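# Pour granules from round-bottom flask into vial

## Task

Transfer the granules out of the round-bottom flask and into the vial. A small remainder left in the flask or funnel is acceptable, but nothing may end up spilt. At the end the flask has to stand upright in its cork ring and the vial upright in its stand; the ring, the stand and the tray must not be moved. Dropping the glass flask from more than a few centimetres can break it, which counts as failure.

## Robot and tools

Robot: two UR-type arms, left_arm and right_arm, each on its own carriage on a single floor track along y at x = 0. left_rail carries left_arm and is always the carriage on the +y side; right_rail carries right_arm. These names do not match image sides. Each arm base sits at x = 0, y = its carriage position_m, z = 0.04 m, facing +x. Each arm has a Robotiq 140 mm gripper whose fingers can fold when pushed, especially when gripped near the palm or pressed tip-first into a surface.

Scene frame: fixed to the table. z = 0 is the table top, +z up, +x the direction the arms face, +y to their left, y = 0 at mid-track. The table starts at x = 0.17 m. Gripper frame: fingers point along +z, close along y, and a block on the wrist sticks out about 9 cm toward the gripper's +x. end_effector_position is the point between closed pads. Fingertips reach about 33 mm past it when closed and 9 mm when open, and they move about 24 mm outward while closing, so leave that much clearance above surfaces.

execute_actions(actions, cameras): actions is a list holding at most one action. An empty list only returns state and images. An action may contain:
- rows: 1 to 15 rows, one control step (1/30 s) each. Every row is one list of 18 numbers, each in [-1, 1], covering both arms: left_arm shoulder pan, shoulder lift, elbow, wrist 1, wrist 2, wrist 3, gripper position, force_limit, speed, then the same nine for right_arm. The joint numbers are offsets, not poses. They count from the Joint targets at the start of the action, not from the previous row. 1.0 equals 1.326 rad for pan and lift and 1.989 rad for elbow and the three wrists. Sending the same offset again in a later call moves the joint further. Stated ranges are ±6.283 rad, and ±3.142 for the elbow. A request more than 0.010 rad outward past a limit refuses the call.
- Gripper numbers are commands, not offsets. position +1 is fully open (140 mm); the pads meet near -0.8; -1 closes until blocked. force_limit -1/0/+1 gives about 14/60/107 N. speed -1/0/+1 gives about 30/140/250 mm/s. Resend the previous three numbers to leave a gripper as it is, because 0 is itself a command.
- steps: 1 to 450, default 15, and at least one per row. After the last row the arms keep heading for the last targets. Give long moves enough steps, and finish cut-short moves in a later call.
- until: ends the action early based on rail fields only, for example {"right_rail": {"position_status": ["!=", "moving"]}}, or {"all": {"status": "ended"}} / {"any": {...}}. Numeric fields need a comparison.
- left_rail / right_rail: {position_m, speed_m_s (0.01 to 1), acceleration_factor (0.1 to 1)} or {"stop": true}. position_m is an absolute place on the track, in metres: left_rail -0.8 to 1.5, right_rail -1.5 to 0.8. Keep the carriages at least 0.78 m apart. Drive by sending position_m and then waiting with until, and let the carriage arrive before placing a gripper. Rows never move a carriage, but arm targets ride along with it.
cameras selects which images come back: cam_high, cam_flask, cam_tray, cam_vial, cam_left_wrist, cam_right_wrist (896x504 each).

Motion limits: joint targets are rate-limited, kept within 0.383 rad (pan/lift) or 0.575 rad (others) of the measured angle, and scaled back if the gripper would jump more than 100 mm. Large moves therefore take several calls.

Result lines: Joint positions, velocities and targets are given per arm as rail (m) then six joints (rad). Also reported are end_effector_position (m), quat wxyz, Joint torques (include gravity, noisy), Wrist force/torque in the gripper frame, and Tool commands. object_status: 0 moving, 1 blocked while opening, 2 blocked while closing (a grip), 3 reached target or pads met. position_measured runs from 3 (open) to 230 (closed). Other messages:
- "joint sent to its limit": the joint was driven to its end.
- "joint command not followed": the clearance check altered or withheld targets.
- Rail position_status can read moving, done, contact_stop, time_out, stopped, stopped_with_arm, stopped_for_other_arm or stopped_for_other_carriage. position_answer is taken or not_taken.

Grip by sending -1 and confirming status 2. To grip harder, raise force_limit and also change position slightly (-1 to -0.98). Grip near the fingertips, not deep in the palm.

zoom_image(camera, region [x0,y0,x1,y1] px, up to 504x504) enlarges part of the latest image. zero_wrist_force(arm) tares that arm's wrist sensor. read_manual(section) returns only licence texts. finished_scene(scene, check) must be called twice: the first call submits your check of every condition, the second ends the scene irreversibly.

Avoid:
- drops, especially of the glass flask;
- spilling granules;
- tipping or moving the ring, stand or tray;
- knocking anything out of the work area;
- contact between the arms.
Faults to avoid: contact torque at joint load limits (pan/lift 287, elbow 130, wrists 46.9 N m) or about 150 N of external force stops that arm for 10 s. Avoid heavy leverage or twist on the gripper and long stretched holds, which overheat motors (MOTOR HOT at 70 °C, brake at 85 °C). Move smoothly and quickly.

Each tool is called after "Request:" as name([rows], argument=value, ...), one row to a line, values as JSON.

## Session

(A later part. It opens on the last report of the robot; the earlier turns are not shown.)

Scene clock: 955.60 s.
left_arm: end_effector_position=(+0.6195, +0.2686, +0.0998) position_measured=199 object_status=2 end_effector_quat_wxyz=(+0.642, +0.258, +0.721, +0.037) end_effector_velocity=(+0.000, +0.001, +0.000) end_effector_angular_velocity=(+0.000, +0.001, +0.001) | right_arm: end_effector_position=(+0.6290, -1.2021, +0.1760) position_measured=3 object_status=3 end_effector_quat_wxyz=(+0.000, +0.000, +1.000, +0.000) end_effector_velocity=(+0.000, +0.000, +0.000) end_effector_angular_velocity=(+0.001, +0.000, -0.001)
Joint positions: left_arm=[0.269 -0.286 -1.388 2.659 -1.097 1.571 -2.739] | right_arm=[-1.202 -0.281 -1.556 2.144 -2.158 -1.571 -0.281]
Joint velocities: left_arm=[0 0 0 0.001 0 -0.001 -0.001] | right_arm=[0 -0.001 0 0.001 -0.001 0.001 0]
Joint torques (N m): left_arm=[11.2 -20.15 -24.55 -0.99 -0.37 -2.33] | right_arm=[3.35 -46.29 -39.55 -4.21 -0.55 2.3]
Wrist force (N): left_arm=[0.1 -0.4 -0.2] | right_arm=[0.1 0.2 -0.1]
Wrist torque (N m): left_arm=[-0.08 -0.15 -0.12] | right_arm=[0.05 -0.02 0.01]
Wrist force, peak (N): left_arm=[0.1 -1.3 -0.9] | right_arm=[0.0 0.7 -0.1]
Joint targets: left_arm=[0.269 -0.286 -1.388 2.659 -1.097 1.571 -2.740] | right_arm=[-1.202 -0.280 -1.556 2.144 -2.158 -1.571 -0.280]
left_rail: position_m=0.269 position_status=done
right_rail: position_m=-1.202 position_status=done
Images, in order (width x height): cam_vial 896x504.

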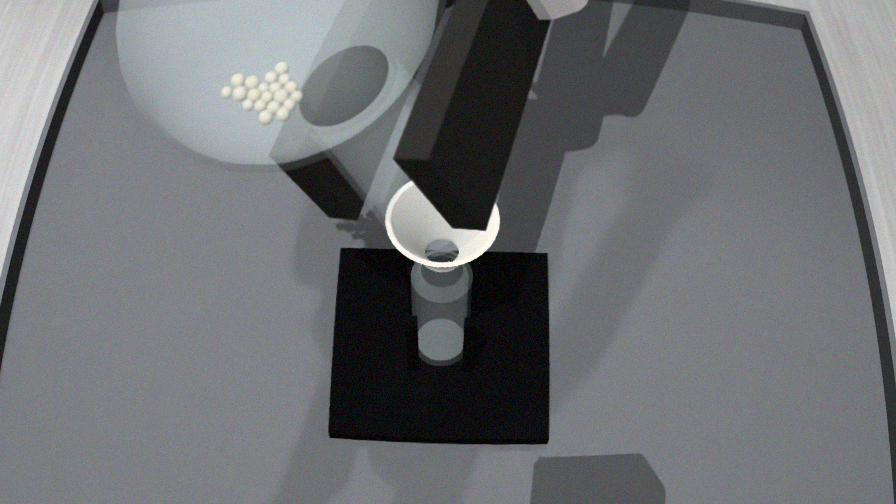

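Request:
execute_actions([
  {"rows": [[0.000016,0.0000069,-0.0000039,-0.0000007,0,-0.000279,-1,0,-0.6,0,0,0,0,0,0,1,1,1],[0.0000611,0.0000263,-0.0000148,-0.0000028,0,-0.001066,-1,0,-0.6,0,0,0,0,0,0,1,1,1],[0.000131,0.0000563,-0.0000316,-0.000006,0,-0.002281,-1,0,-0.6,0,0,0,0,0,0,1,1,1],[0.00022,0.0000949,-0.0000533,-0.0000101,0,-0.003848,-1,0,-0.6,0,0,0,0,0,0,1,1,1],[0.000326,0.00014,-0.0000788,-0.0000149,0,-0.005687,-1,0,-0.6,0,0,0,0,0,0,1,1,1],[0.000442,0.00019,-0.000107,-0.0000202,0,-0.007722,-1,0,-0.6,0,0,0,0,0,0,1,1,1],[0.000566,0.000243,-0.000137,-0.0000258,0,-0.009873,-1,0,-0.6,0,0,0,0,0,0,1,1,1],[0.000691,0.000298,-0.000167,-0.0000315,0,-0.012064,-1,0,-0.6,0,0,0,0,0,0,1,1,1],[0.000815,0.000351,-0.000197,-0.0000371,0,-0.014215,-1,0,-0.6,0,0,0,0,0,0,1,1,1],[0.000931,0.000401,-0.000225,-0.0000424,0,-0.01625,-1,0,-0.6,0,0,0,0,0,0,1,1,1],[0.001037,0.000446,-0.000251,-0.0000472,0,-0.018089,-1,0,-0.6,0,0,0,0,0,0,1,1,1],[0.001126,0.000485,-0.000272,-0.0000513,0,-0.019656,-1,0,-0.6,0,0,0,0,0,0,1,1,1],[0.001196,0.000515,-0.000289,-0.0000545,0,-0.020871,-1,0,-0.6,0,0,0,0,0,0,1,1,1],[0.001241,0.000534,-0.0003,-0.0000566,0,-0.021658,-1,0,-0.6,0,0,0,0,0,0,1,1,1],[0.001257,0.000541,-0.000304,-0.0000573,0,-0.021937,-1,0,-0.6,0,0,0,0,0,0,1,1,1]], "steps": 30},
], cameras=["cam_vial"])

Request:
zoom_image(camera="cam_vial", region=[180, 40, 500, 380])

Scene clock: 971.47 s.
left_arm: end_effector_position=(+0.6198, +0.2695, +0.0997) position_measured=199 object_status=2 end_effector_quat_wxyz=(+0.642, +0.242, +0.727, +0.024) end_effector_velocity=(+0.000, +0.000, +0.000) end_effector_angular_velocity=(+0.000, +0.000, +0.000) | right_arm: end_effector_position=(+0.6290, -1.2021, +0.1760) position_measured=3 object_status=3 end_effector_quat_wxyz=(+0.000, +0.000, +1.000, +0.000) end_effector_velocity=(+0.001, -0.002, +0.001) end_effector_angular_velocity=(-0.002, -0.002, -0.001)
Joint positions: left_arm=[0.269 -0.284 -1.387 2.659 -1.097 1.571 -2.783] | right_arm=[-1.202 -0.281 -1.556 2.144 -2.158 -1.571 -0.28]
Joint velocities: left_arm=[0 0 0 -0.001 0 0 0] | right_arm=[0 -0.001 0 -0.002 -0.001 -0.001 0]
Joint torques (N m): left_arm=[11.94 -19.39 -24.04 -3.9 0.11 -2.1] | right_arm=[5.24 -47.52 -40.81 -3.98 -0.79 1.52]
Wrist force (N): left_arm=[-0.2 -0.6 -1.0] | right_arm=[0.2 0.0 0.0]
Wrist torque (N m): left_arm=[-0.13 -0.08 -0.12] | right_arm=[0.00 -0.03 0.01]
Wrist force, peak (N): left_arm=[0.4 -0.7 -1.3] | right_arm=[0.1 0.7 0.2]
Joint targets: left_arm=[0.269 -0.284 -1.387 2.659 -1.097 1.571 -2.783] | right_arm=[-1.202 -0.280 -1.556 2.144 -2.158 -1.571 -0.280]
left_rail: position_m=0.269 position_status=done
right_rail: position_m=-1.202 position_status=done
Images, in order (width x height): cam_vial 896x504.

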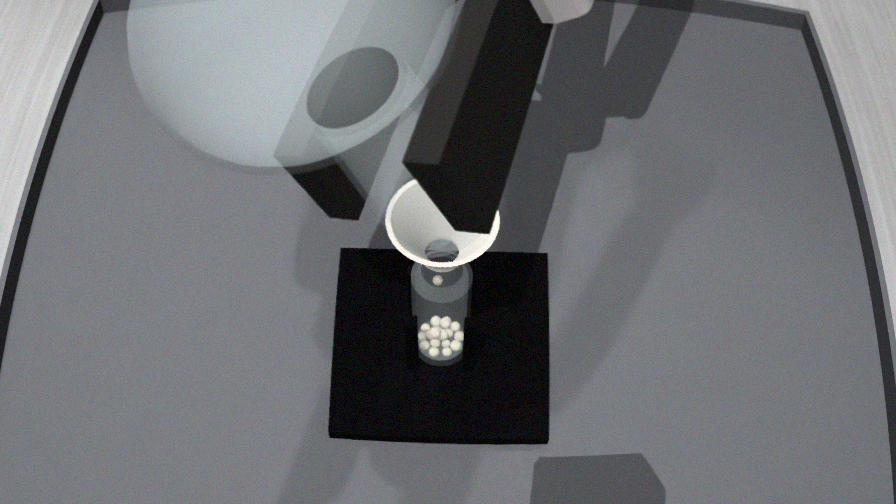

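Scaled by 1.482 from the camera's 896x504 image, which has a finer 1280x720 frame.

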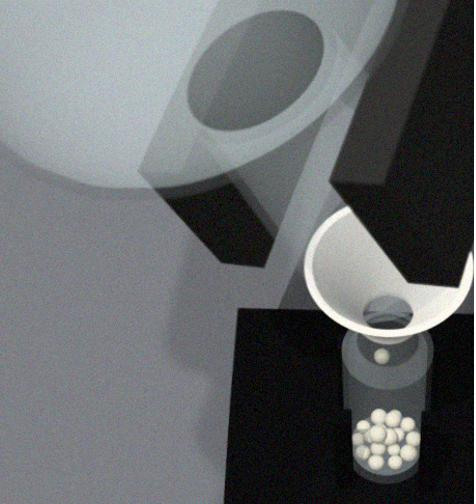

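Request:
execute_actions(actions=[], cameras=["cam_vial", "cam_left_wrist", "cam_tray"])

Request:
zoom_image(camera="cam_vial", region=[370, 180, 530, 380])

Request:
zoom_image(camera="cam_tray", region=[340, 100, 560, 320])

Request:
zoom_image(camera="cam_left_wrist", region=[380, 140, 540, 300])

Scene clock: 979.53 s.
left_arm: end_effector_position=(+0.6198, +0.2695, +0.0997) position_measured=199 object_status=2 end_effector_quat_wxyz=(+0.642, +0.242, +0.727, +0.024) end_effector_velocity=(+0.000, +0.000, +0.000) end_effector_angular_velocity=(+0.001, -0.001, -0.001) | right_arm: end_effector_position=(+0.6290, -1.2021, +0.1760) position_measured=3 object_status=3 end_effector_quat_wxyz=(+0.000, +0.000, +1.000, +0.000) end_effector_velocity=(+0.000, -0.001, +0.000) end_effector_angular_velocity=(-0.002, +0.000, +0.000)
Joint positions: left_arm=[0.269 -0.284 -1.387 2.659 -1.097 1.571 -2.783] | right_arm=[-1.202 -0.281 -1.556 2.144 -2.158 -1.571 -0.28]
Joint velocities: left_arm=[0 0 0 0 0 0 0.001] | right_arm=[0 0 -0.001 0 0.001 -0.002 0]
Joint torques (N m): left_arm=[9.72 -20.73 -10.53 -2.08 -0.04 -2.16] | right_arm=[3.85 -46.08 -39.76 -4.31 -0.77 2.16]
Wrist force (N): left_arm=[0.0 -0.8 -1.2] | right_arm=[-0.1 0.3 0.2]
Wrist torque (N m): left_arm=[-0.18 -0.11 -0.13] | right_arm=[0.06 0.02 0.01]
Wrist force, peak (N): left_arm=[0.2 -0.8 -1.3] | right_arm=[0.4 0.7 -0.1]
Joint targets: left_arm=[0.269 -0.284 -1.387 2.659 -1.097 1.571 -2.783] | right_arm=[-1.202 -0.280 -1.556 2.144 -2.158 -1.571 -0.280]
Tool commands: left_gripper/position=-1.0 left_gripper/force_limit=+0.0 left_gripper/speed=-0.6 right_gripper/position=+1.0 right_gripper/force_limit=+1.0 right_gripper/speed=+1.0
left_rail: position_m=0.269 position_status=done
right_rail: position_m=-1.202 position_status=done
Images, in order (width x height): cam_tray 896x504, cam_vial 896x504, cam_left_wrist 896x504.

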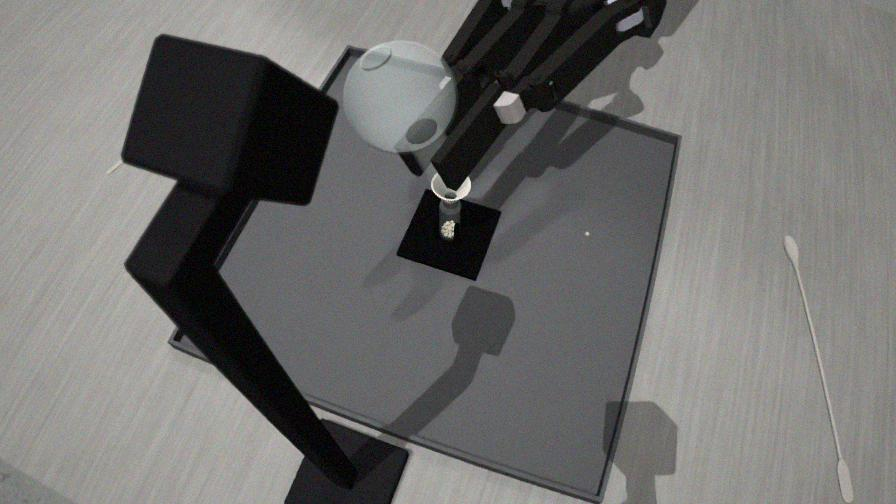

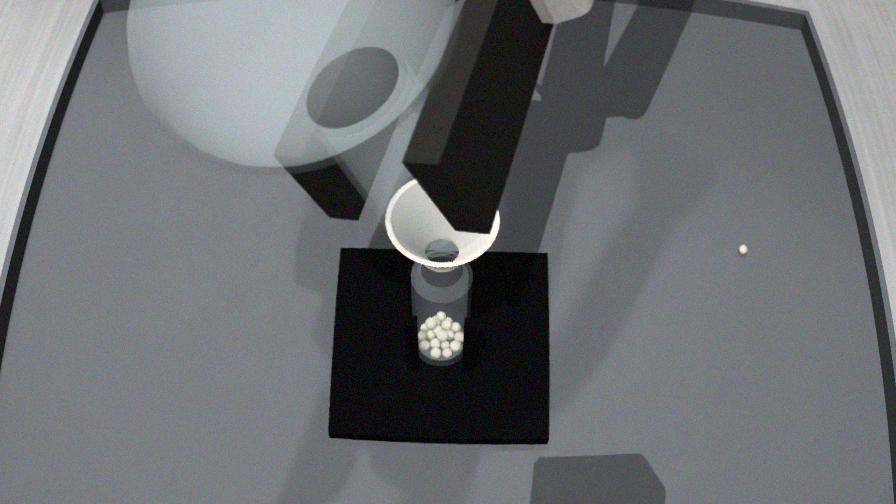

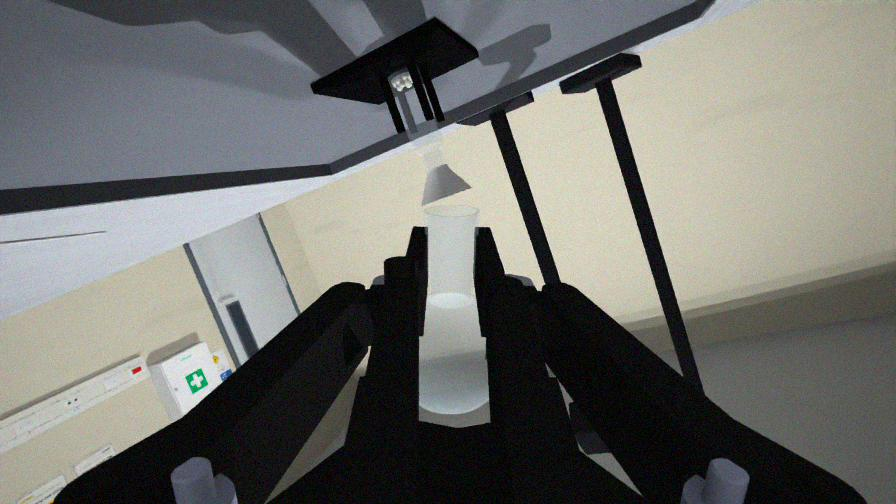

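Scaled by 2.520 from the camera's 896x504 image, which has a finer 1280x720 frame.

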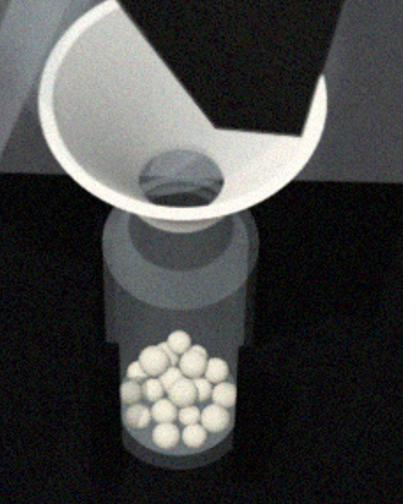

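Scaled by 2.291 from the camera's 896x504 image, which has a finer 1280x720 frame.

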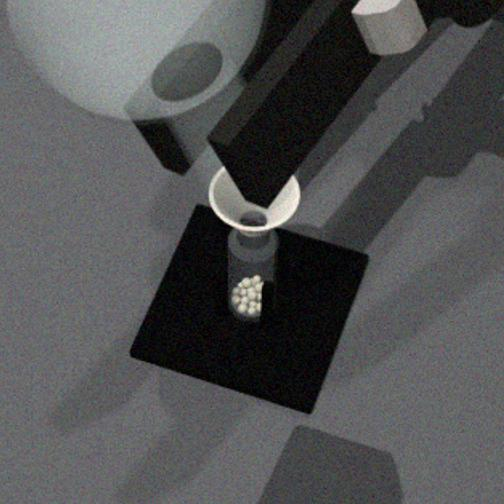

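Scaled by 3.150 from the camera's 896x504 image, which has a finer 1280x720 frame.

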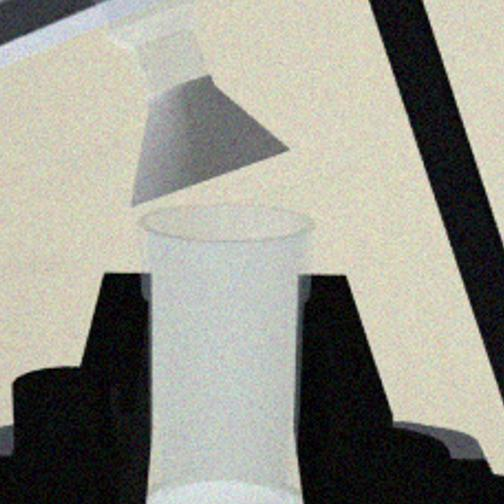

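Request:
execute_actions(actions=[], cameras=["cam_vial", "cam_tray"])

Request:
zoom_image(camera="cam_vial", region=[700, 210, 790, 290])

Request:
zoom_image(camera="cam_tray", region=[550, 200, 630, 270])

Scene clock: 1010.40 s.
left_arm: end_effector_position=(+0.6198, +0.2695, +0.0997) position_measured=199 object_status=2 end_effector_quat_wxyz=(+0.642, +0.242, +0.727, +0.024) end_effector_velocity=(+0.000, +0.000, +0.000) end_effector_angular_velocity=(+0.000, +0.000, +0.000) | right_arm: end_effector_position=(+0.6290, -1.2021, +0.1760) position_measured=3 object_status=3 end_effector_quat_wxyz=(+0.000, +0.000, +1.000, +0.000) end_effector_velocity=(+0.001, +0.000, +0.000) end_effector_angular_velocity=(-0.001, -0.001, +0.001)
Joint positions: left_arm=[0.269 -0.284 -1.387 2.659 -1.097 1.571 -2.783] | right_arm=[-1.202 -0.281 -1.556 2.144 -2.158 -1.571 -0.28]
Joint velocities: left_arm=[0 0.001 0 0 0 0 0] | right_arm=[0 0.001 0.001 0 -0.001 -0.001 0]
Joint torques (N m): left_arm=[8.58 -20.75 -5.93 -1.47 -0.15 -2.19] | right_arm=[5.72 -43.24 -41.26 -4.16 -0.43 2]
Wrist force (N): left_arm=[0.0 -0.2 -1.1] | right_arm=[0.4 0.6 0.0]
Wrist torque (N m): left_arm=[-0.04 -0.11 -0.12] | right_arm=[0.12 -0.08 0.01]
Wrist force, peak (N): left_arm=[0.5 -0.7 -1.3] | right_arm=[0.1 0.6 0.2]
Joint targets: left_arm=[0.269 -0.284 -1.387 2.659 -1.097 1.571 -2.783] | right_arm=[-1.202 -0.280 -1.556 2.144 -2.158 -1.571 -0.280]
Tool commands: left_gripper/position=-1.0 left_gripper/force_limit=+0.0 left_gripper/speed=-0.6 right_gripper/position=+1.0 right_gripper/force_limit=+1.0 right_gripper/speed=+1.0
left_rail: position_m=0.269 position_status=done
right_rail: position_m=-1.202 position_status=done
Images, in order (width x height): cam_tray 896x504, cam_vial 896x504.

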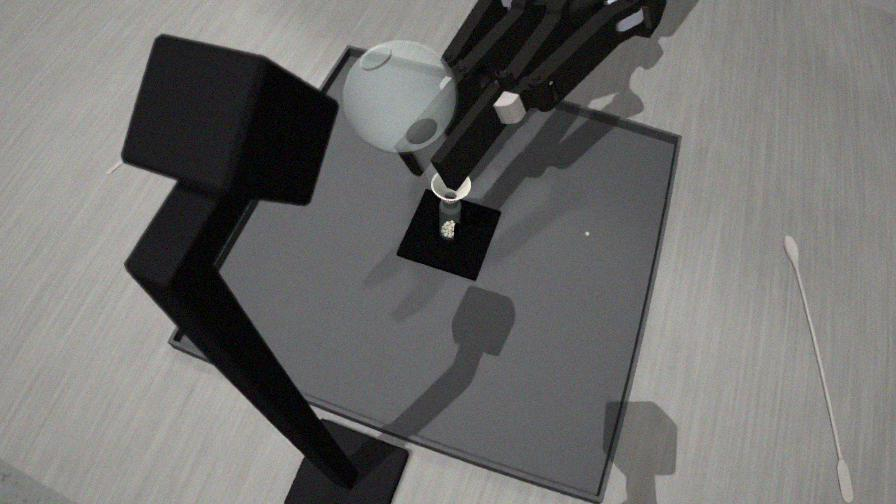

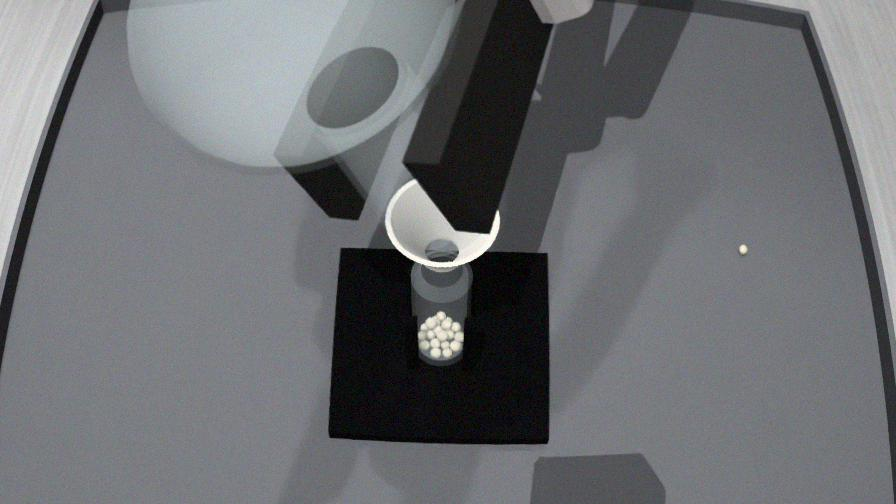

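Scaled by 5.600 from the camera's 896x504 image, which has a finer 1280x720 frame.

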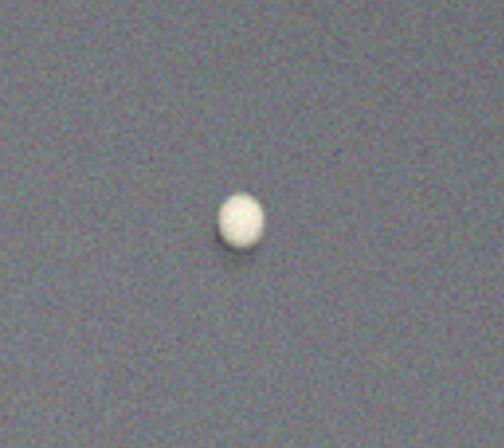

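Scaled by 6.300 from the camera's 896x504 image, which has a finer 1280x720 frame.

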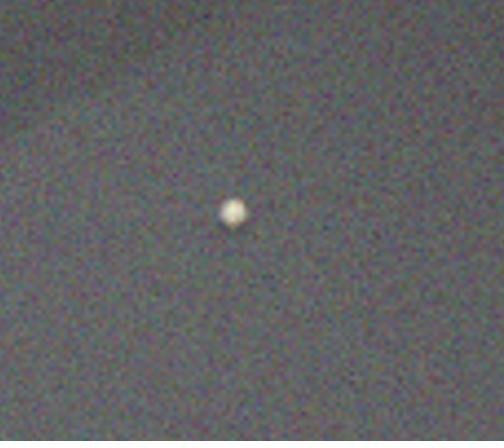

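Request:
execute_actions([
  {"rows": [[0,-0.000939,-0.000083,0.000709,0,0,-1,0,-0.6,0,0,0,0,0,0,1,1,1],[0,-0.003581,-0.000317,0.002704,0,0,-1,0,-0.6,0,0,0,0,0,0,1,1,1],[0,-0.007664,-0.000679,0.005789,0,0,-1,0,-0.6,0,0,0,0,0,0,1,1,1],[0,-0.012926,-0.001145,0.009763,0,0,-1,0,-0.6,0,0,0,0,0,0,1,1,1],[0,-0.019106,-0.001692,0.01443,0,0,-1,0,-0.6,0,0,0,0,0,0,1,1,1],[0,-0.025941,-0.002298,0.019592,0,0,-1,0,-0.6,0,0,0,0,0,0,1,1,1],[0,-0.033168,-0.002938,0.02505,0,0,-1,0,-0.6,0,0,0,0,0,0,1,1,1],[0,-0.040527,-0.00359,0.030609,0,0,-1,0,-0.6,0,0,0,0,0,0,1,1,1],[0,-0.047754,-0.00423,0.036067,0,0,-1,0,-0.6,0,0,0,0,0,0,1,1,1],[0,-0.054589,-0.004836,0.041229,0,0,-1,0,-0.6,0,0,0,0,0,0,1,1,1],[0,-0.060769,-0.005383,0.045896,0,0,-1,0,-0.6,0,0,0,0,0,0,1,1,1],[0,-0.066031,-0.005849,0.04987,0,0,-1,0,-0.6,0,0,0,0,0,0,1,1,1],[0,-0.070113,-0.006211,0.052954,0,0,-1,0,-0.6,0,0,0,0,0,0,1,1,1],[0,-0.072756,-0.006445,0.05495,0,0,-1,0,-0.6,0,0,0,0,0,0,1,1,1],[0,-0.073695,-0.006528,0.055659,0,0,-1,0,-0.6,0,0,0,0,0,0,1,1,1]], "steps": 18},
], cameras=["cam_vial", "cam_tray"])

Request:
zoom_image(camera="cam_vial", region=[340, 150, 560, 390])

Scene clock: 1105.27 s.
left_arm: end_effector_position=(+0.6198, +0.2695, +0.1296) position_measured=199 object_status=2 end_effector_quat_wxyz=(+0.642, +0.242, +0.727, +0.024) end_effector_velocity=(+0.000, +0.001, +0.001) end_effector_angular_velocity=(+0.000, -0.001, +0.001) | right_arm: end_effector_position=(+0.6290, -1.2021, +0.1760) position_measured=3 object_status=3 end_effector_quat_wxyz=(+0.000, +0.000, +1.000, +0.000) end_effector_velocity=(+0.001, +0.000, +0.000) end_effector_angular_velocity=(+0.001, +0.001, +0.000)
Joint positions: left_arm=[0.269 -0.284 -1.485 2.646 -0.986 1.571 -2.783] | right_arm=[-1.202 -0.281 -1.556 2.144 -2.158 -1.571 -0.28]
Joint velocities: left_arm=[0 0.001 -0.003 0 0.003 0 0] | right_arm=[0 0 0.002 -0.002 0.001 0 0]
Joint torques (N m): left_arm=[6.95 -38.38 -30.26 -0.81 -0.12 -1.85] | right_arm=[7.55 -46.16 -41.18 -4.22 -0.77 2.02]
Wrist force (N): left_arm=[0.6 -0.4 -0.8] | right_arm=[0.4 0.5 0.0]
Wrist torque (N m): left_arm=[-0.05 -0.24 -0.13] | right_arm=[0.10 -0.08 0.01]
Wrist force, peak (N): left_arm=[1.2 -1.0 -1.3] | right_arm=[0.4 0.5 -0.2]
Joint targets: left_arm=[0.269 -0.284 -1.485 2.646 -0.986 1.571 -2.783] | right_arm=[-1.202 -0.280 -1.556 2.144 -2.158 -1.571 -0.280]
left_rail: position_m=0.269 position_status=done
right_rail: position_m=-1.202 position_status=done
Images, in order (width x height): cam_tray 896x504, cam_vial 896x504.

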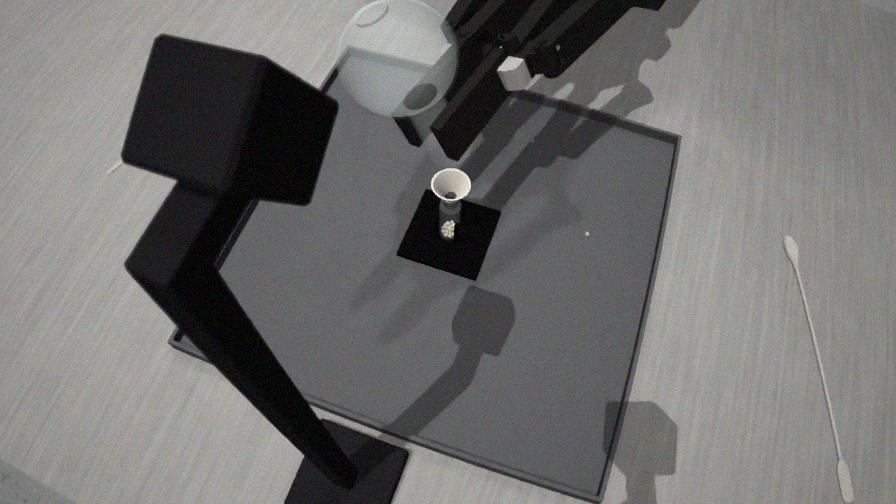

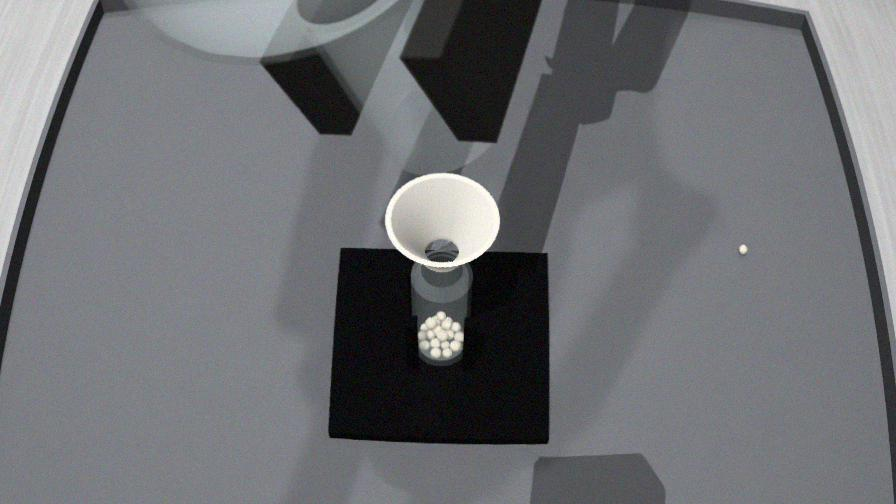

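Scaled by 2.100 from the camera's 896x504 image, which has a finer 1280x720 frame.

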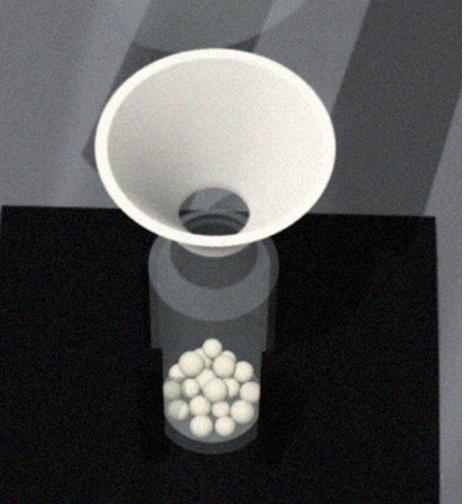

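Request:
execute_actions([
  {"rows": [[-0.000108,-0.000752,-0.0000265,0.000528,0,0.004108,-1,0,-0.6,0,0,0,0,0,0,1,1,1],[-0.00041,-0.002868,-0.000101,0.002013,0,0.015669,-1,0,-0.6,0,0,0,0,0,0,1,1,1],[-0.000878,-0.006139,-0.000216,0.004308,0,0.033537,-1,0,-0.6,0,0,0,0,0,0,1,1,1],[-0.001481,-0.010354,-0.000365,0.007266,0,0.056562,-1,0,-0.6,0,0,0,0,0,0,1,1,1],[-0.002189,-0.015304,-0.00054,0.01074,0,0.083605,-1,0,-0.6,0,0,0,0,0,0,1,1,1],[-0.002972,-0.020778,-0.000733,0.014582,0,0.113511,-1,0,-0.6,0,0,0,0,0,0,1,1,1],[-0.0038,-0.026567,-0.000937,0.018644,0,0.145136,-1,0,-0.6,0,0,0,0,0,0,1,1,1],[-0.004643,-0.032462,-0.001144,0.022781,0,0.177338,-1,0,-0.6,0,0,0,0,0,0,1,1,1],[-0.005471,-0.038251,-0.001348,0.026843,0,0.208963,-1,0,-0.6,0,0,0,0,0,0,1,1,1],[-0.006254,-0.043725,-0.001541,0.030685,0,0.238869,-1,0,-0.6,0,0,0,0,0,0,1,1,1],[-0.006962,-0.048675,-0.001716,0.034159,0,0.265912,-1,0,-0.6,0,0,0,0,0,0,1,1,1],[-0.007565,-0.05289,-0.001865,0.037117,0,0.288937,-1,0,-0.6,0,0,0,0,0,0,1,1,1],[-0.008033,-0.05616,-0.00198,0.039412,0,0.306802,-1,0,-0.6,0,0,0,0,0,0,1,1,1],[-0.008335,-0.058277,-0.002054,0.040897,0,0.318366,-1,0,-0.6,0,0,0,0,0,0,1,1,1],[-0.008443,-0.059029,-0.002081,0.041425,0,0.322474,-1,0,-0.6,0,0,0,0,0,0,1,1,1]], "steps": 18},
], cameras=[])

Request:
execute_actions([
  {"rows": [[-0.000108,-0.000752,-0.0000265,0.000528,0,0.004108,-1,0,-0.6,0,0,0,0,0,0,1,1,1],[-0.00041,-0.002868,-0.000101,0.002013,0,0.015669,-1,0,-0.6,0,0,0,0,0,0,1,1,1],[-0.000878,-0.006139,-0.000216,0.004308,0,0.033537,-1,0,-0.6,0,0,0,0,0,0,1,1,1],[-0.001481,-0.010354,-0.000365,0.007266,0,0.056562,-1,0,-0.6,0,0,0,0,0,0,1,1,1],[-0.002189,-0.015304,-0.00054,0.01074,0,0.083605,-1,0,-0.6,0,0,0,0,0,0,1,1,1],[-0.002972,-0.020778,-0.000733,0.014582,0,0.113511,-1,0,-0.6,0,0,0,0,0,0,1,1,1],[-0.0038,-0.026567,-0.000937,0.018644,0,0.145136,-1,0,-0.6,0,0,0,0,0,0,1,1,1],[-0.004643,-0.032462,-0.001144,0.022781,0,0.177338,-1,0,-0.6,0,0,0,0,0,0,1,1,1],[-0.005471,-0.038251,-0.001348,0.026843,0,0.208963,-1,0,-0.6,0,0,0,0,0,0,1,1,1],[-0.006254,-0.043725,-0.001541,0.030685,0,0.238869,-1,0,-0.6,0,0,0,0,0,0,1,1,1],[-0.006962,-0.048675,-0.001716,0.034159,0,0.265912,-1,0,-0.6,0,0,0,0,0,0,1,1,1],[-0.007565,-0.05289,-0.001865,0.037117,0,0.288937,-1,0,-0.6,0,0,0,0,0,0,1,1,1],[-0.008033,-0.05616,-0.00198,0.039412,0,0.306802,-1,0,-0.6,0,0,0,0,0,0,1,1,1],[-0.008335,-0.058277,-0.002054,0.040897,0,0.318366,-1,0,-0.6,0,0,0,0,0,0,1,1,1],[-0.008443,-0.059029,-0.002081,0.041425,0,0.322474,-1,0,-0.6,0,0,0,0,0,0,1,1,1]], "steps": 18},
], cameras=["cam_vial", "cam_left_wrist"])

Scene clock: 1141.17 s.
left_arm: end_effector_position=(+0.6145, +0.2642, +0.1525) position_measured=199 object_status=2 end_effector_quat_wxyz=(+0.603, +0.462, +0.611, +0.222) end_effector_velocity=(+0.000, +0.000, +0.000) end_effector_angular_velocity=(+0.003, +0.000, -0.001) | right_arm: end_effector_position=(+0.6290, -1.2021, +0.1760) position_measured=3 object_status=3 end_effector_quat_wxyz=(+0.000, +0.000, +1.000, +0.000) end_effector_velocity=(+0.001, -0.001, +0.002) end_effector_angular_velocity=(+0.000, -0.005, -0.002)
Joint positions: left_arm=[0.269 -0.295 -1.563 2.642 -0.904 1.571 -2.142] | right_arm=[-1.202 -0.281 -1.556 2.144 -2.158 -1.571 -0.28]
Joint velocities: left_arm=[0 0 0 0.001 0 0 0.003] | right_arm=[0 -0.001 -0.002 0 -0.002 0.002 0]
Joint torques (N m): left_arm=[-10.58 -38.53 -32.32 -0.87 0.05 2.63] | right_arm=[5.28 -47.78 -40.83 -4.03 -0.62 1.91]
Wrist force (N): left_arm=[0.2 -0.3 -0.8] | right_arm=[0.0 0.0 0.1]
Wrist torque (N m): left_arm=[0.10 -0.09 -0.09] | right_arm=[0.01 0.01 0.01]
Wrist force, peak (N): left_arm=[0.7 -0.7 -1.2] | right_arm=[-0.1 0.7 0.4]
Joint targets: left_arm=[0.269 -0.295 -1.563 2.642 -0.904 1.571 -2.142] | right_arm=[-1.202 -0.280 -1.556 2.144 -2.158 -1.571 -0.280]
left_rail: position_m=0.269 position_status=done
right_rail: position_m=-1.202 position_status=done
No camera images: "cameras" was empty.

Scene clock: 1142.47 s.
left_arm: end_effector_position=(+0.6074, +0.2595, +0.1749) position_measured=199 object_status=2 end_effector_quat_wxyz=(+0.505, +0.633, +0.431, +0.398) end_effector_velocity=(+0.000, +0.000, +0.000) end_effector_angular_velocity=(+0.004, -0.001, -0.001) | right_arm: end_effector_position=(+0.6290, -1.2021, +0.1760) position_measured=3 object_status=3 end_effector_quat_wxyz=(+0.000, +0.000, +1.000, +0.000) end_effector_velocity=(+0.000, +0.000, +0.000) end_effector_angular_velocity=(-0.001, -0.001, +0.001)
Joint positions: left_arm=[0.269 -0.306 -1.642 2.638 -0.821 1.571 -1.501] | right_arm=[-1.202 -0.281 -1.556 2.144 -2.158 -1.571 -0.28]
Joint velocities: left_arm=[0 0 0 0 0 0.001 0.004] | right_arm=[0 0 0 0 -0.001 -0.001 -0.001]
Joint torques (N m): left_arm=[-10.79 -34.2 -35.41 -0.78 0.02 3.04] | right_arm=[6.94 -45.48 -40.12 -4.35 -0.79 1.64]
Wrist force (N): left_arm=[0.0 -0.4 0.2] | right_arm=[-0.1 0.5 0.0]
Wrist torque (N m): left_arm=[0.17 -0.02 -0.08] | right_arm=[0.11 0.03 0.01]
Wrist force, peak (N): left_arm=[0.6 -0.6 -0.7] | right_arm=[0.6 0.2 0.1]
Joint targets: left_arm=[0.269 -0.306 -1.642 2.638 -0.821 1.571 -1.501] | right_arm=[-1.202 -0.280 -1.556 2.144 -2.158 -1.571 -0.280]
left_rail: position_m=0.269 position_status=done
right_rail: position_m=-1.202 position_status=done
Images, in order (width x height): cam_vial 896x504, cam_left_wrist 896x504.

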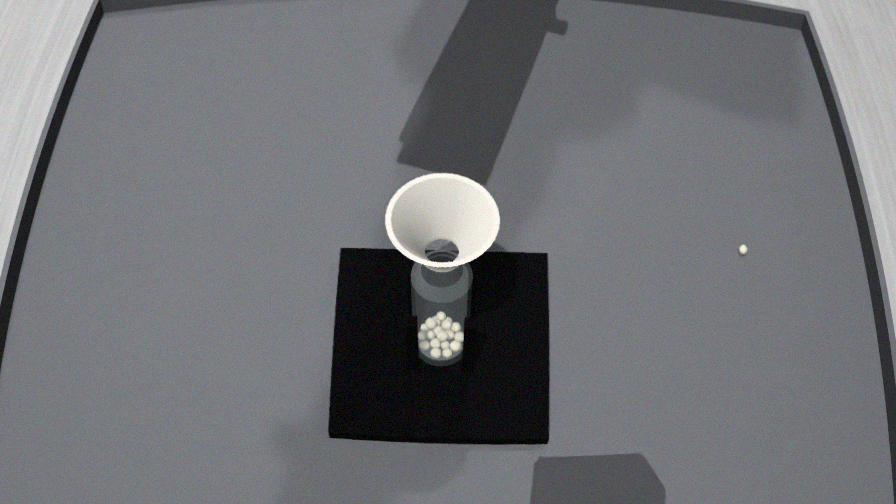

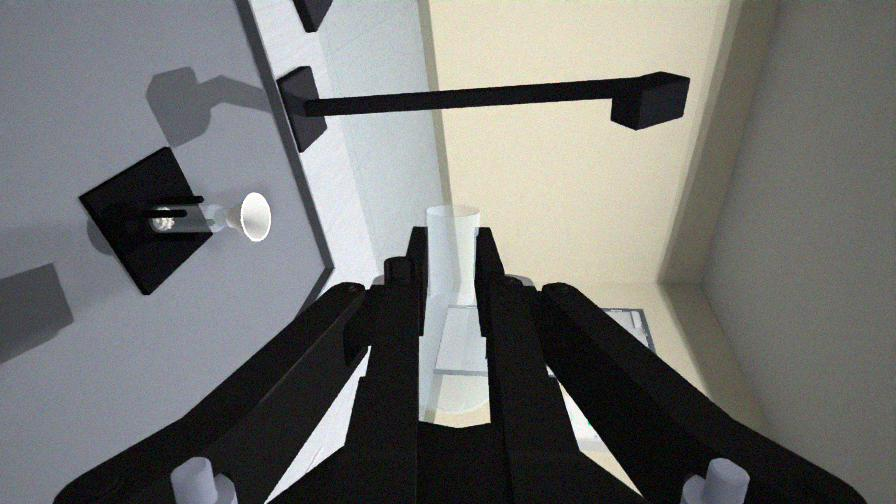

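Request:
execute_actions([
  {"rows": [[-0.001649,0.000417,-0.000439,-0.000398,0,0.004807,-1,0,-0.6,0,0,0,0,0,0,1,1,1],[-0.006288,0.001592,-0.001676,-0.001517,0,0.018334,-1,0,-0.6,0,0,0,0,0,0,1,1,1],[-0.013459,0.003408,-0.003587,-0.003247,0,0.039242,-1,0,-0.6,0,0,0,0,0,0,1,1,1],[-0.022699,0.005748,-0.00605,-0.005476,0,0.066183,-1,0,-0.6,0,0,0,0,0,0,1,1,1],[-0.033551,0.008495,-0.008942,-0.008095,0,0.097825,-1,0,-0.6,0,0,0,0,0,0,1,1,1],[-0.045553,0.011534,-0.01214,-0.01099,0,0.132818,-1,0,-0.6,0,0,0,0,0,0,1,1,1],[-0.058244,0.014748,-0.015523,-0.014052,0,0.169823,-1,0,-0.6,0,0,0,0,0,0,1,1,1],[-0.071168,0.01802,-0.018967,-0.01717,0,0.207502,-1,0,-0.6,0,0,0,0,0,0,1,1,1],[-0.083859,0.021234,-0.02235,-0.020232,0,0.244507,-1,0,-0.6,0,0,0,0,0,0,1,1,1],[-0.095861,0.024273,-0.025548,-0.023127,0,0.2795,-1,0,-0.6,0,0,0,0,0,0,1,1,1],[-0.106713,0.02702,-0.02844,-0.025746,0,0.311142,-1,0,-0.6,0,0,0,0,0,0,1,1,1],[-0.115953,0.02936,-0.030903,-0.027975,0,0.338083,-1,0,-0.6,0,0,0,0,0,0,1,1,1],[-0.123123,0.031175,-0.032814,-0.029705,0,0.358987,-1,0,-0.6,0,0,0,0,0,0,1,1,1],[-0.127763,0.032351,-0.034051,-0.030824,0,0.372518,-1,0,-0.6,0,0,0,0,0,0,1,1,1],[-0.129412,0.032768,-0.03449,-0.031222,0,0.377325,-1,0,-0.6,0,0,0,0,0,0,1,1,1]], "steps": 120, "left_rail": {"position_m": 0.72}, "until": {"left_rail": {"position_status": ["!=", "moving"]}}},
], cameras=[])

Request:
execute_actions([
  {"rows": [[-0.001649,0.000417,-0.000439,-0.000398,0,0.004807,-1,0,-0.6,0,0,0,0,0,0,1,1,1],[-0.006288,0.001592,-0.001676,-0.001517,0,0.018334,-1,0,-0.6,0,0,0,0,0,0,1,1,1],[-0.013459,0.003408,-0.003587,-0.003247,0,0.039242,-1,0,-0.6,0,0,0,0,0,0,1,1,1],[-0.022699,0.005748,-0.00605,-0.005476,0,0.066183,-1,0,-0.6,0,0,0,0,0,0,1,1,1],[-0.033551,0.008495,-0.008942,-0.008095,0,0.097825,-1,0,-0.6,0,0,0,0,0,0,1,1,1],[-0.045553,0.011534,-0.01214,-0.01099,0,0.132818,-1,0,-0.6,0,0,0,0,0,0,1,1,1],[-0.058244,0.014748,-0.015523,-0.014052,0,0.169823,-1,0,-0.6,0,0,0,0,0,0,1,1,1],[-0.071168,0.01802,-0.018967,-0.01717,0,0.207502,-1,0,-0.6,0,0,0,0,0,0,1,1,1],[-0.083859,0.021234,-0.02235,-0.020232,0,0.244507,-1,0,-0.6,0,0,0,0,0,0,1,1,1],[-0.095861,0.024273,-0.025548,-0.023127,0,0.2795,-1,0,-0.6,0,0,0,0,0,0,1,1,1],[-0.106713,0.02702,-0.02844,-0.025746,0,0.311142,-1,0,-0.6,0,0,0,0,0,0,1,1,1],[-0.115953,0.02936,-0.030903,-0.027975,0,0.338083,-1,0,-0.6,0,0,0,0,0,0,1,1,1],[-0.123123,0.031175,-0.032814,-0.029705,0,0.358987,-1,0,-0.6,0,0,0,0,0,0,1,1,1],[-0.127763,0.032351,-0.034051,-0.030824,0,0.372518,-1,0,-0.6,0,0,0,0,0,0,1,1,1],[-0.129412,0.032768,-0.03449,-0.031222,0,0.377325,-1,0,-0.6,0,0,0,0,0,0,1,1,1]], "steps": 120, "left_rail": {"position_m": 1.182}, "until": {"left_rail": {"position_status": ["!=", "moving"]}}},
], cameras=["cam_flask", "cam_left_wrist"])

Scene clock: 1197.13 s.
left_arm: end_effector_position=(+0.6438, +0.5826, +0.2123) position_measured=199 object_status=2 end_effector_quat_wxyz=(+0.389, +0.731, +0.100, +0.552) end_effector_velocity=(+0.000, +0.001, +0.000) end_effector_angular_velocity=(-0.001, +0.001, +0.001) | right_arm: end_effector_position=(+0.6290, -1.2021, +0.1760) position_measured=3 object_status=3 end_effector_quat_wxyz=(+0.000, +0.000, +1.000, +0.000) end_effector_velocity=(+0.000, +0.000, +0.000) end_effector_angular_velocity=(+0.000, +0.000, +0.000)
Joint positions: left_arm=[0.72 -0.478 -1.598 2.569 -0.883 1.571 -0.75] | right_arm=[-1.202 -0.281 -1.556 2.144 -2.158 -1.571 -0.281]
Joint velocities: left_arm=[0.001 0 0 0 0 -0.001 -0.001] | right_arm=[0 0 0 0 0 0 0]
Joint torques (N m): left_arm=[-9.37 -14.22 -36.38 -4.27 0.06 3.01] | right_arm=[4.32 -46.9 -40.43 -4.47 -0.69 1.92]
Wrist force (N): left_arm=[-0.9 -0.3 -0.3] | right_arm=[0.2 0.2 0.1]
Wrist torque (N m): left_arm=[0.23 0.09 -0.05] | right_arm=[0.05 -0.05 0.01]
Wrist force, peak (N): left_arm=[-2.1 1.4 1.9] | right_arm=[0.4 0.6 -0.1]
Joint targets: left_arm=[0.720 -0.478 -1.598 2.569 -0.883 1.571 -0.750] | right_arm=[-1.202 -0.280 -1.556 2.144 -2.158 -1.571 -0.280]
left_rail: position_m=0.720 position_status=done
right_rail: position_m=-1.202 position_status=done
No camera images: "cameras" was empty.

Scene clock: 1199.27 s.
left_arm: end_effector_position=(+0.6508, +0.9064, +0.2499) position_measured=199 object_status=2 end_effector_quat_wxyz=(+0.226, +0.670, -0.226, +0.670) end_effector_velocity=(+0.000, +0.002, +0.000) end_effector_angular_velocity=(+0.000, +0.001, +0.000) | right_arm: end_effector_position=(+0.6290, -1.2021, +0.1760) position_measured=3 object_status=3 end_effector_quat_wxyz=(+0.000, +0.000, +1.000, +0.000) end_effector_velocity=(+0.000, +0.000, +0.001) end_effector_angular_velocity=(+0.000, -0.002, +0.000)
Joint positions: left_arm=[1.182 -0.649 -1.555 2.5 -0.945 1.571 0] | right_arm=[-1.202 -0.281 -1.556 2.144 -2.158 -1.571 -0.28]
Joint velocities: left_arm=[0.001 0 0 0 0 0 -0.001] | right_arm=[0 0 -0.002 0 0 0 0]
Joint torques (N m): left_arm=[-10.53 -20.01 -38.15 -4.66 0.19 3.05] | right_arm=[2.68 -42.85 -41.52 -4.32 -0.19 1.52]
Wrist force (N): left_arm=[-2.0 -0.9 0.4] | right_arm=[0.1 0.0 0.0]
Wrist torque (N m): left_arm=[0.05 0.20 -0.09] | right_arm=[-0.01 -0.01 0.00]
Wrist force, peak (N): left_arm=[-1.7 1.8 2.3] | right_arm=[0.4 0.3 -0.4]
Joint targets: left_arm=[1.182 -0.649 -1.555 2.500 -0.945 1.571 0.000] | right_arm=[-1.202 -0.280 -1.556 2.144 -2.158 -1.571 -0.280]
left_rail: position_m=1.182 position_status=done
right_rail: position_m=-1.202 position_status=done
Images, in order (width x height): cam_flask 896x504, cam_left_wrist 896x504.

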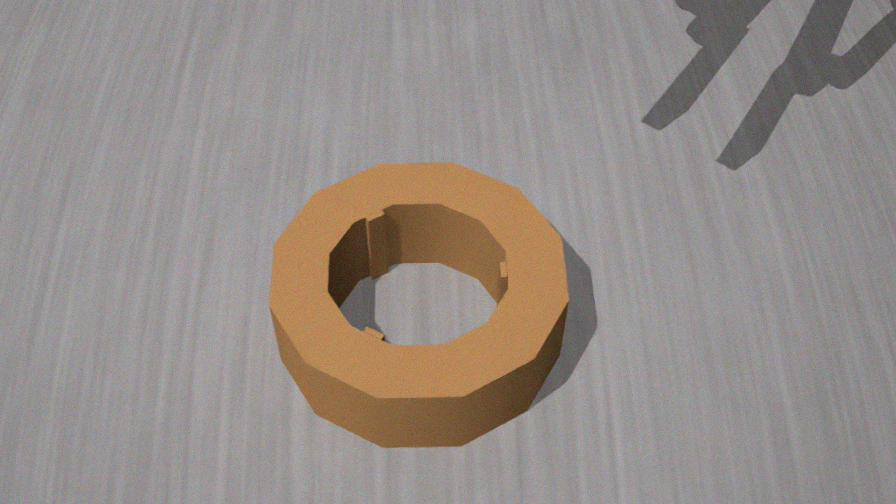

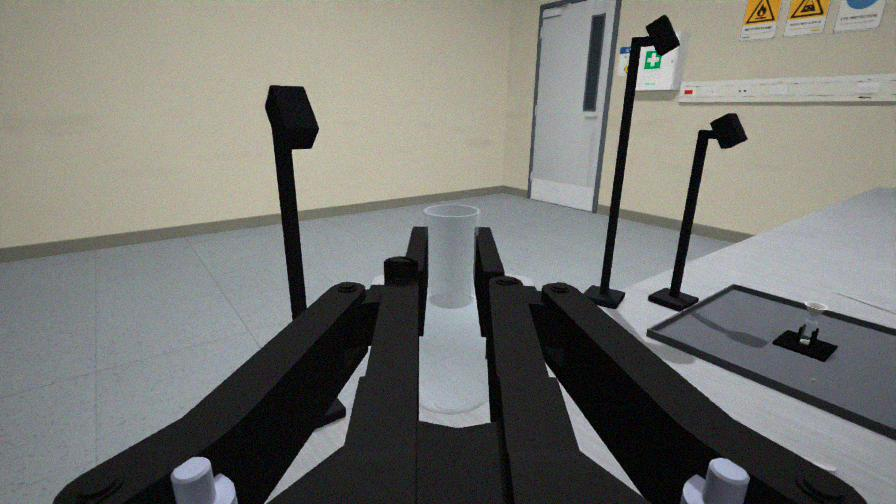

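Request:
execute_actions([
  {"rows": [[0,0.003093,0.000344,-0.002406,0,0,-1,0,-0.6,0,0,0,0,0,0,1,1,1],[0,0.011796,0.001311,-0.009175,0,0,-1,0,-0.6,0,0,0,0,0,0,1,1,1],[0,0.025249,0.002805,-0.019638,0,0,-1,0,-0.6,0,0,0,0,0,0,1,1,1],[0,0.042583,0.004731,-0.03312,0,0,-1,0,-0.6,0,0,0,0,0,0,1,1,1],[0,0.062942,0.006993,-0.048954,0,0,-1,0,-0.6,0,0,0,0,0,0,1,1,1],[0,0.085457,0.009494,-0.066466,0,0,-1,0,-0.6,0,0,0,0,0,0,1,1,1],[0,0.109266,0.01214,-0.084984,0,0,-1,0,-0.6,0,0,0,0,0,0,1,1,1],[0,0.133509,0.014833,-0.103839,0,0,-1,0,-0.6,0,0,0,0,0,0,1,1,1],[0,0.157318,0.017479,-0.122357,0,0,-1,0,-0.6,0,0,0,0,0,0,1,1,1],[0,0.179833,0.01998,-0.139869,0,0,-1,0,-0.6,0,0,0,0,0,0,1,1,1],[0,0.200192,0.022242,-0.155703,0,0,-1,0,-0.6,0,0,0,0,0,0,1,1,1],[0,0.217526,0.024168,-0.169185,0,0,-1,0,-0.6,0,0,0,0,0,0,1,1,1],[0,0.230976,0.025662,-0.179646,0,0,-1,0,-0.6,0,0,0,0,0,0,1,1,1],[0,0.239682,0.026629,-0.186417,0,0,-1,0,-0.6,0,0,0,0,0,0,1,1,1],[0,0.242775,0.026973,-0.188823,0,0,-1,0,-0.6,0,0,0,0,0,0,1,1,1]], "steps": 22},
], cameras=["cam_flask"])

Request:
zero_wrist_force(arm="left_arm")

Scene clock: 1215.77 s.
left_arm: end_effector_position=(+0.6508, +0.9065, +0.1251) position_measured=199 object_status=2 end_effector_quat_wxyz=(+0.226, +0.670, -0.226, +0.670) end_effector_velocity=(+0.000, +0.001, -0.001) end_effector_angular_velocity=(+0.000, +0.000, +0.001) | right_arm: end_effector_position=(+0.6290, -1.2021, +0.1760) position_measured=3 object_status=3 end_effector_quat_wxyz=(+0.000, +0.000, +1.000, +0.000) end_effector_velocity=(+0.000, +0.001, +0.000) end_effector_angular_velocity=(+0.001, -0.001, +0.000)
Joint positions: left_arm=[1.182 -0.649 -1.233 2.554 -1.321 1.571 0] | right_arm=[-1.202 -0.281 -1.556 2.144 -2.158 -1.571 -0.28]
Joint velocities: left_arm=[0 0.001 0.003 0.001 -0.003 0 0] | right_arm=[0 0.001 0 0.001 -0.001 0.001 0.001]
Joint torques (N m): left_arm=[7.09 -31.22 -2.23 -5.8 0.12 2.81] | right_arm=[4.8 -46 -40.97 -4.2 -1 1.78]
Wrist force (N): left_arm=[-2.2 -1.3 0.0] | right_arm=[0.3 0.1 0.0]
Wrist torque (N m): left_arm=[-0.11 0.25 -0.08] | right_arm=[0.02 -0.05 0.01]
Wrist force, peak (N): left_arm=[-4.9 -1.3 0.3] | right_arm=[0.3 0.7 -0.3]
Joint targets: left_arm=[1.182 -0.649 -1.233 2.554 -1.321 1.571 0.000] | right_arm=[-1.202 -0.280 -1.556 2.144 -2.158 -1.571 -0.280]
left_rail: position_m=1.182 position_status=done
right_rail: position_m=-1.202 position_status=done
Images, in order (width x height): cam_flask 896x504.

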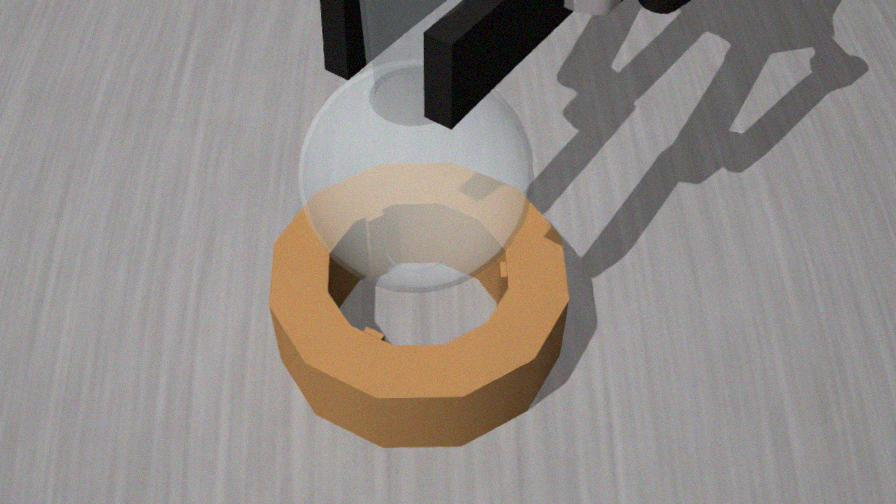

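Wrist force sensor zeroed.

Request:
execute_actions([
  {"rows": [[0,0.000553,0.0000083,-0.000377,0,0,-1,0,-0.6,0,0,0,0,0,0,1,1,1],[0,0.00211,0.0000318,-0.001438,0,0,-1,0,-0.6,0,0,0,0,0,0,1,1,1],[0,0.004516,0.000068,-0.003079,0,0,-1,0,-0.6,0,0,0,0,0,0,1,1,1],[0,0.007617,0.000115,-0.005192,0,0,-1,0,-0.6,0,0,0,0,0,0,1,1,1],[0,0.011258,0.00017,-0.007675,0,0,-1,0,-0.6,0,0,0,0,0,0,1,1,1],[0,0.015285,0.00023,-0.01042,0,0,-1,0,-0.6,0,0,0,0,0,0,1,1,1],[0,0.019544,0.000294,-0.013323,0,0,-1,0,-0.6,0,0,0,0,0,0,1,1,1],[0,0.02388,0.00036,-0.01628,0,0,-1,0,-0.6,0,0,0,0,0,0,1,1,1],[0,0.028139,0.000424,-0.019183,0,0,-1,0,-0.6,0,0,0,0,0,0,1,1,1],[0,0.032166,0.000484,-0.021928,0,0,-1,0,-0.6,0,0,0,0,0,0,1,1,1],[0,0.035807,0.000539,-0.024411,0,0,-1,0,-0.6,0,0,0,0,0,0,1,1,1],[0,0.038908,0.000586,-0.026524,0,0,-1,0,-0.6,0,0,0,0,0,0,1,1,1],[0,0.041314,0.000622,-0.028164,0,0,-1,0,-0.6,0,0,0,0,0,0,1,1,1],[0,0.042871,0.000646,-0.029226,0,0,-1,0,-0.6,0,0,0,0,0,0,1,1,1],[0,0.043424,0.000654,-0.029603,0,0,-1,0,-0.6,0,0,0,0,0,0,1,1,1]], "steps": 20},
], cameras=["cam_flask", "cam_left_wrist"])

Scene clock: 1233.27 s.
left_arm: end_effector_position=(+0.6509, +0.9065, +0.1051) position_measured=199 object_status=2 end_effector_quat_wxyz=(+0.226, +0.670, -0.226, +0.670) end_effector_velocity=(+0.000, +0.000, -0.001) end_effector_angular_velocity=(-0.001, +0.001, +0.000) | right_arm: end_effector_position=(+0.6290, -1.2021, +0.1760) position_measured=3 object_status=3 end_effector_quat_wxyz=(+0.000, +0.000, +1.000, +0.000) end_effector_velocity=(+0.000, +0.000, +0.000) end_effector_angular_velocity=(+0.000, +0.001, +0.001)
Joint positions: left_arm=[1.182 -0.649 -1.176 2.555 -1.379 1.571 0] | right_arm=[-1.202 -0.281 -1.556 2.144 -2.158 -1.571 -0.28]
Joint velocities: left_arm=[0 0 0.003 0 -0.004 0 -0.002] | right_arm=[0 0 0.001 -0.001 0 0 0]
Joint torques (N m): left_arm=[8.29 -33.95 -0.2 -5.26 0.17 2.72] | right_arm=[4.86 -45.68 -42.54 -4.43 -0.34 1.79]
Wrist force (N, zeroed by zero_wrist_force on left_arm): left_arm=[0.1 -0.1 0.3] | right_arm=[0.0 0.1 -0.2]
Wrist torque (N m, zeroed by zero_wrist_force on left_arm): left_arm=[0.00 -0.07 0.03] | right_arm=[0.03 0.01 0.01]
Wrist force, peak (N, zeroed by zero_wrist_force on left_arm): left_arm=[-0.3 0.7 0.5] | right_arm=[-0.4 0.5 0.1]
Joint targets: left_arm=[1.182 -0.649 -1.175 2.555 -1.380 1.571 0.000] | right_arm=[-1.202 -0.280 -1.556 2.144 -2.158 -1.571 -0.280]
left_rail: position_m=1.182 position_status=done
right_rail: position_m=-1.202 position_status=done
Images, in order (width x height): cam_flask 896x504, cam_left_wrist 896x504.

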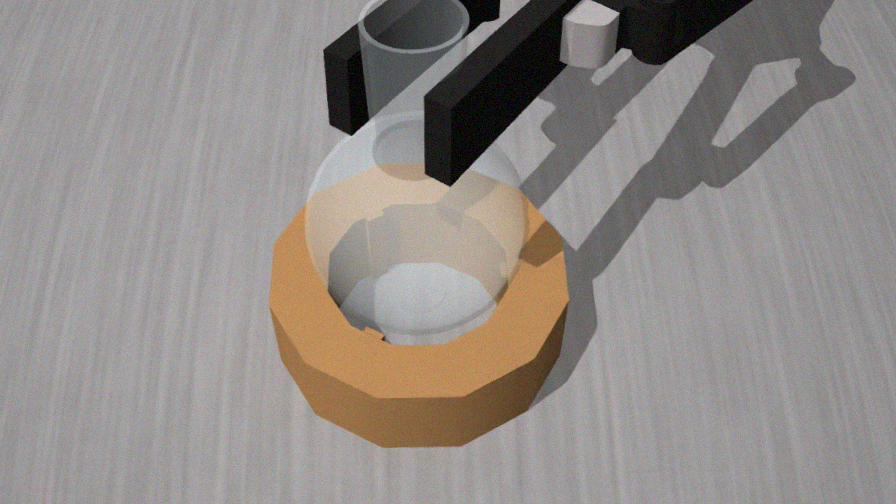

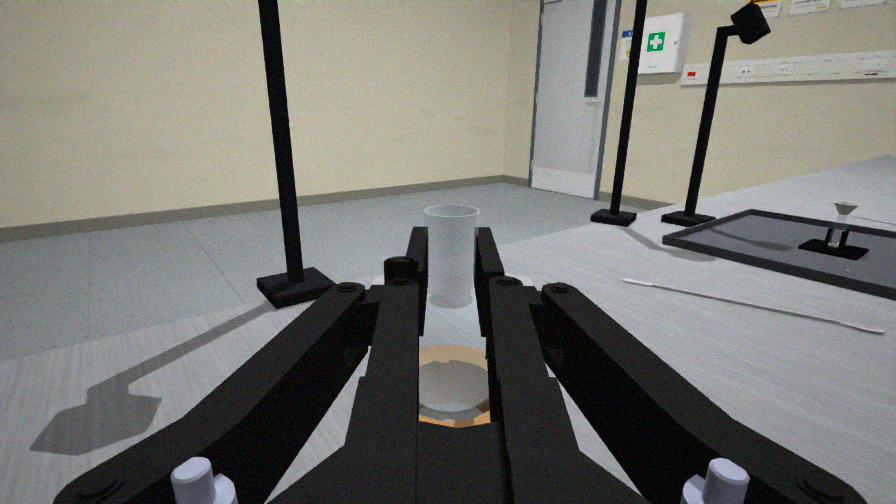

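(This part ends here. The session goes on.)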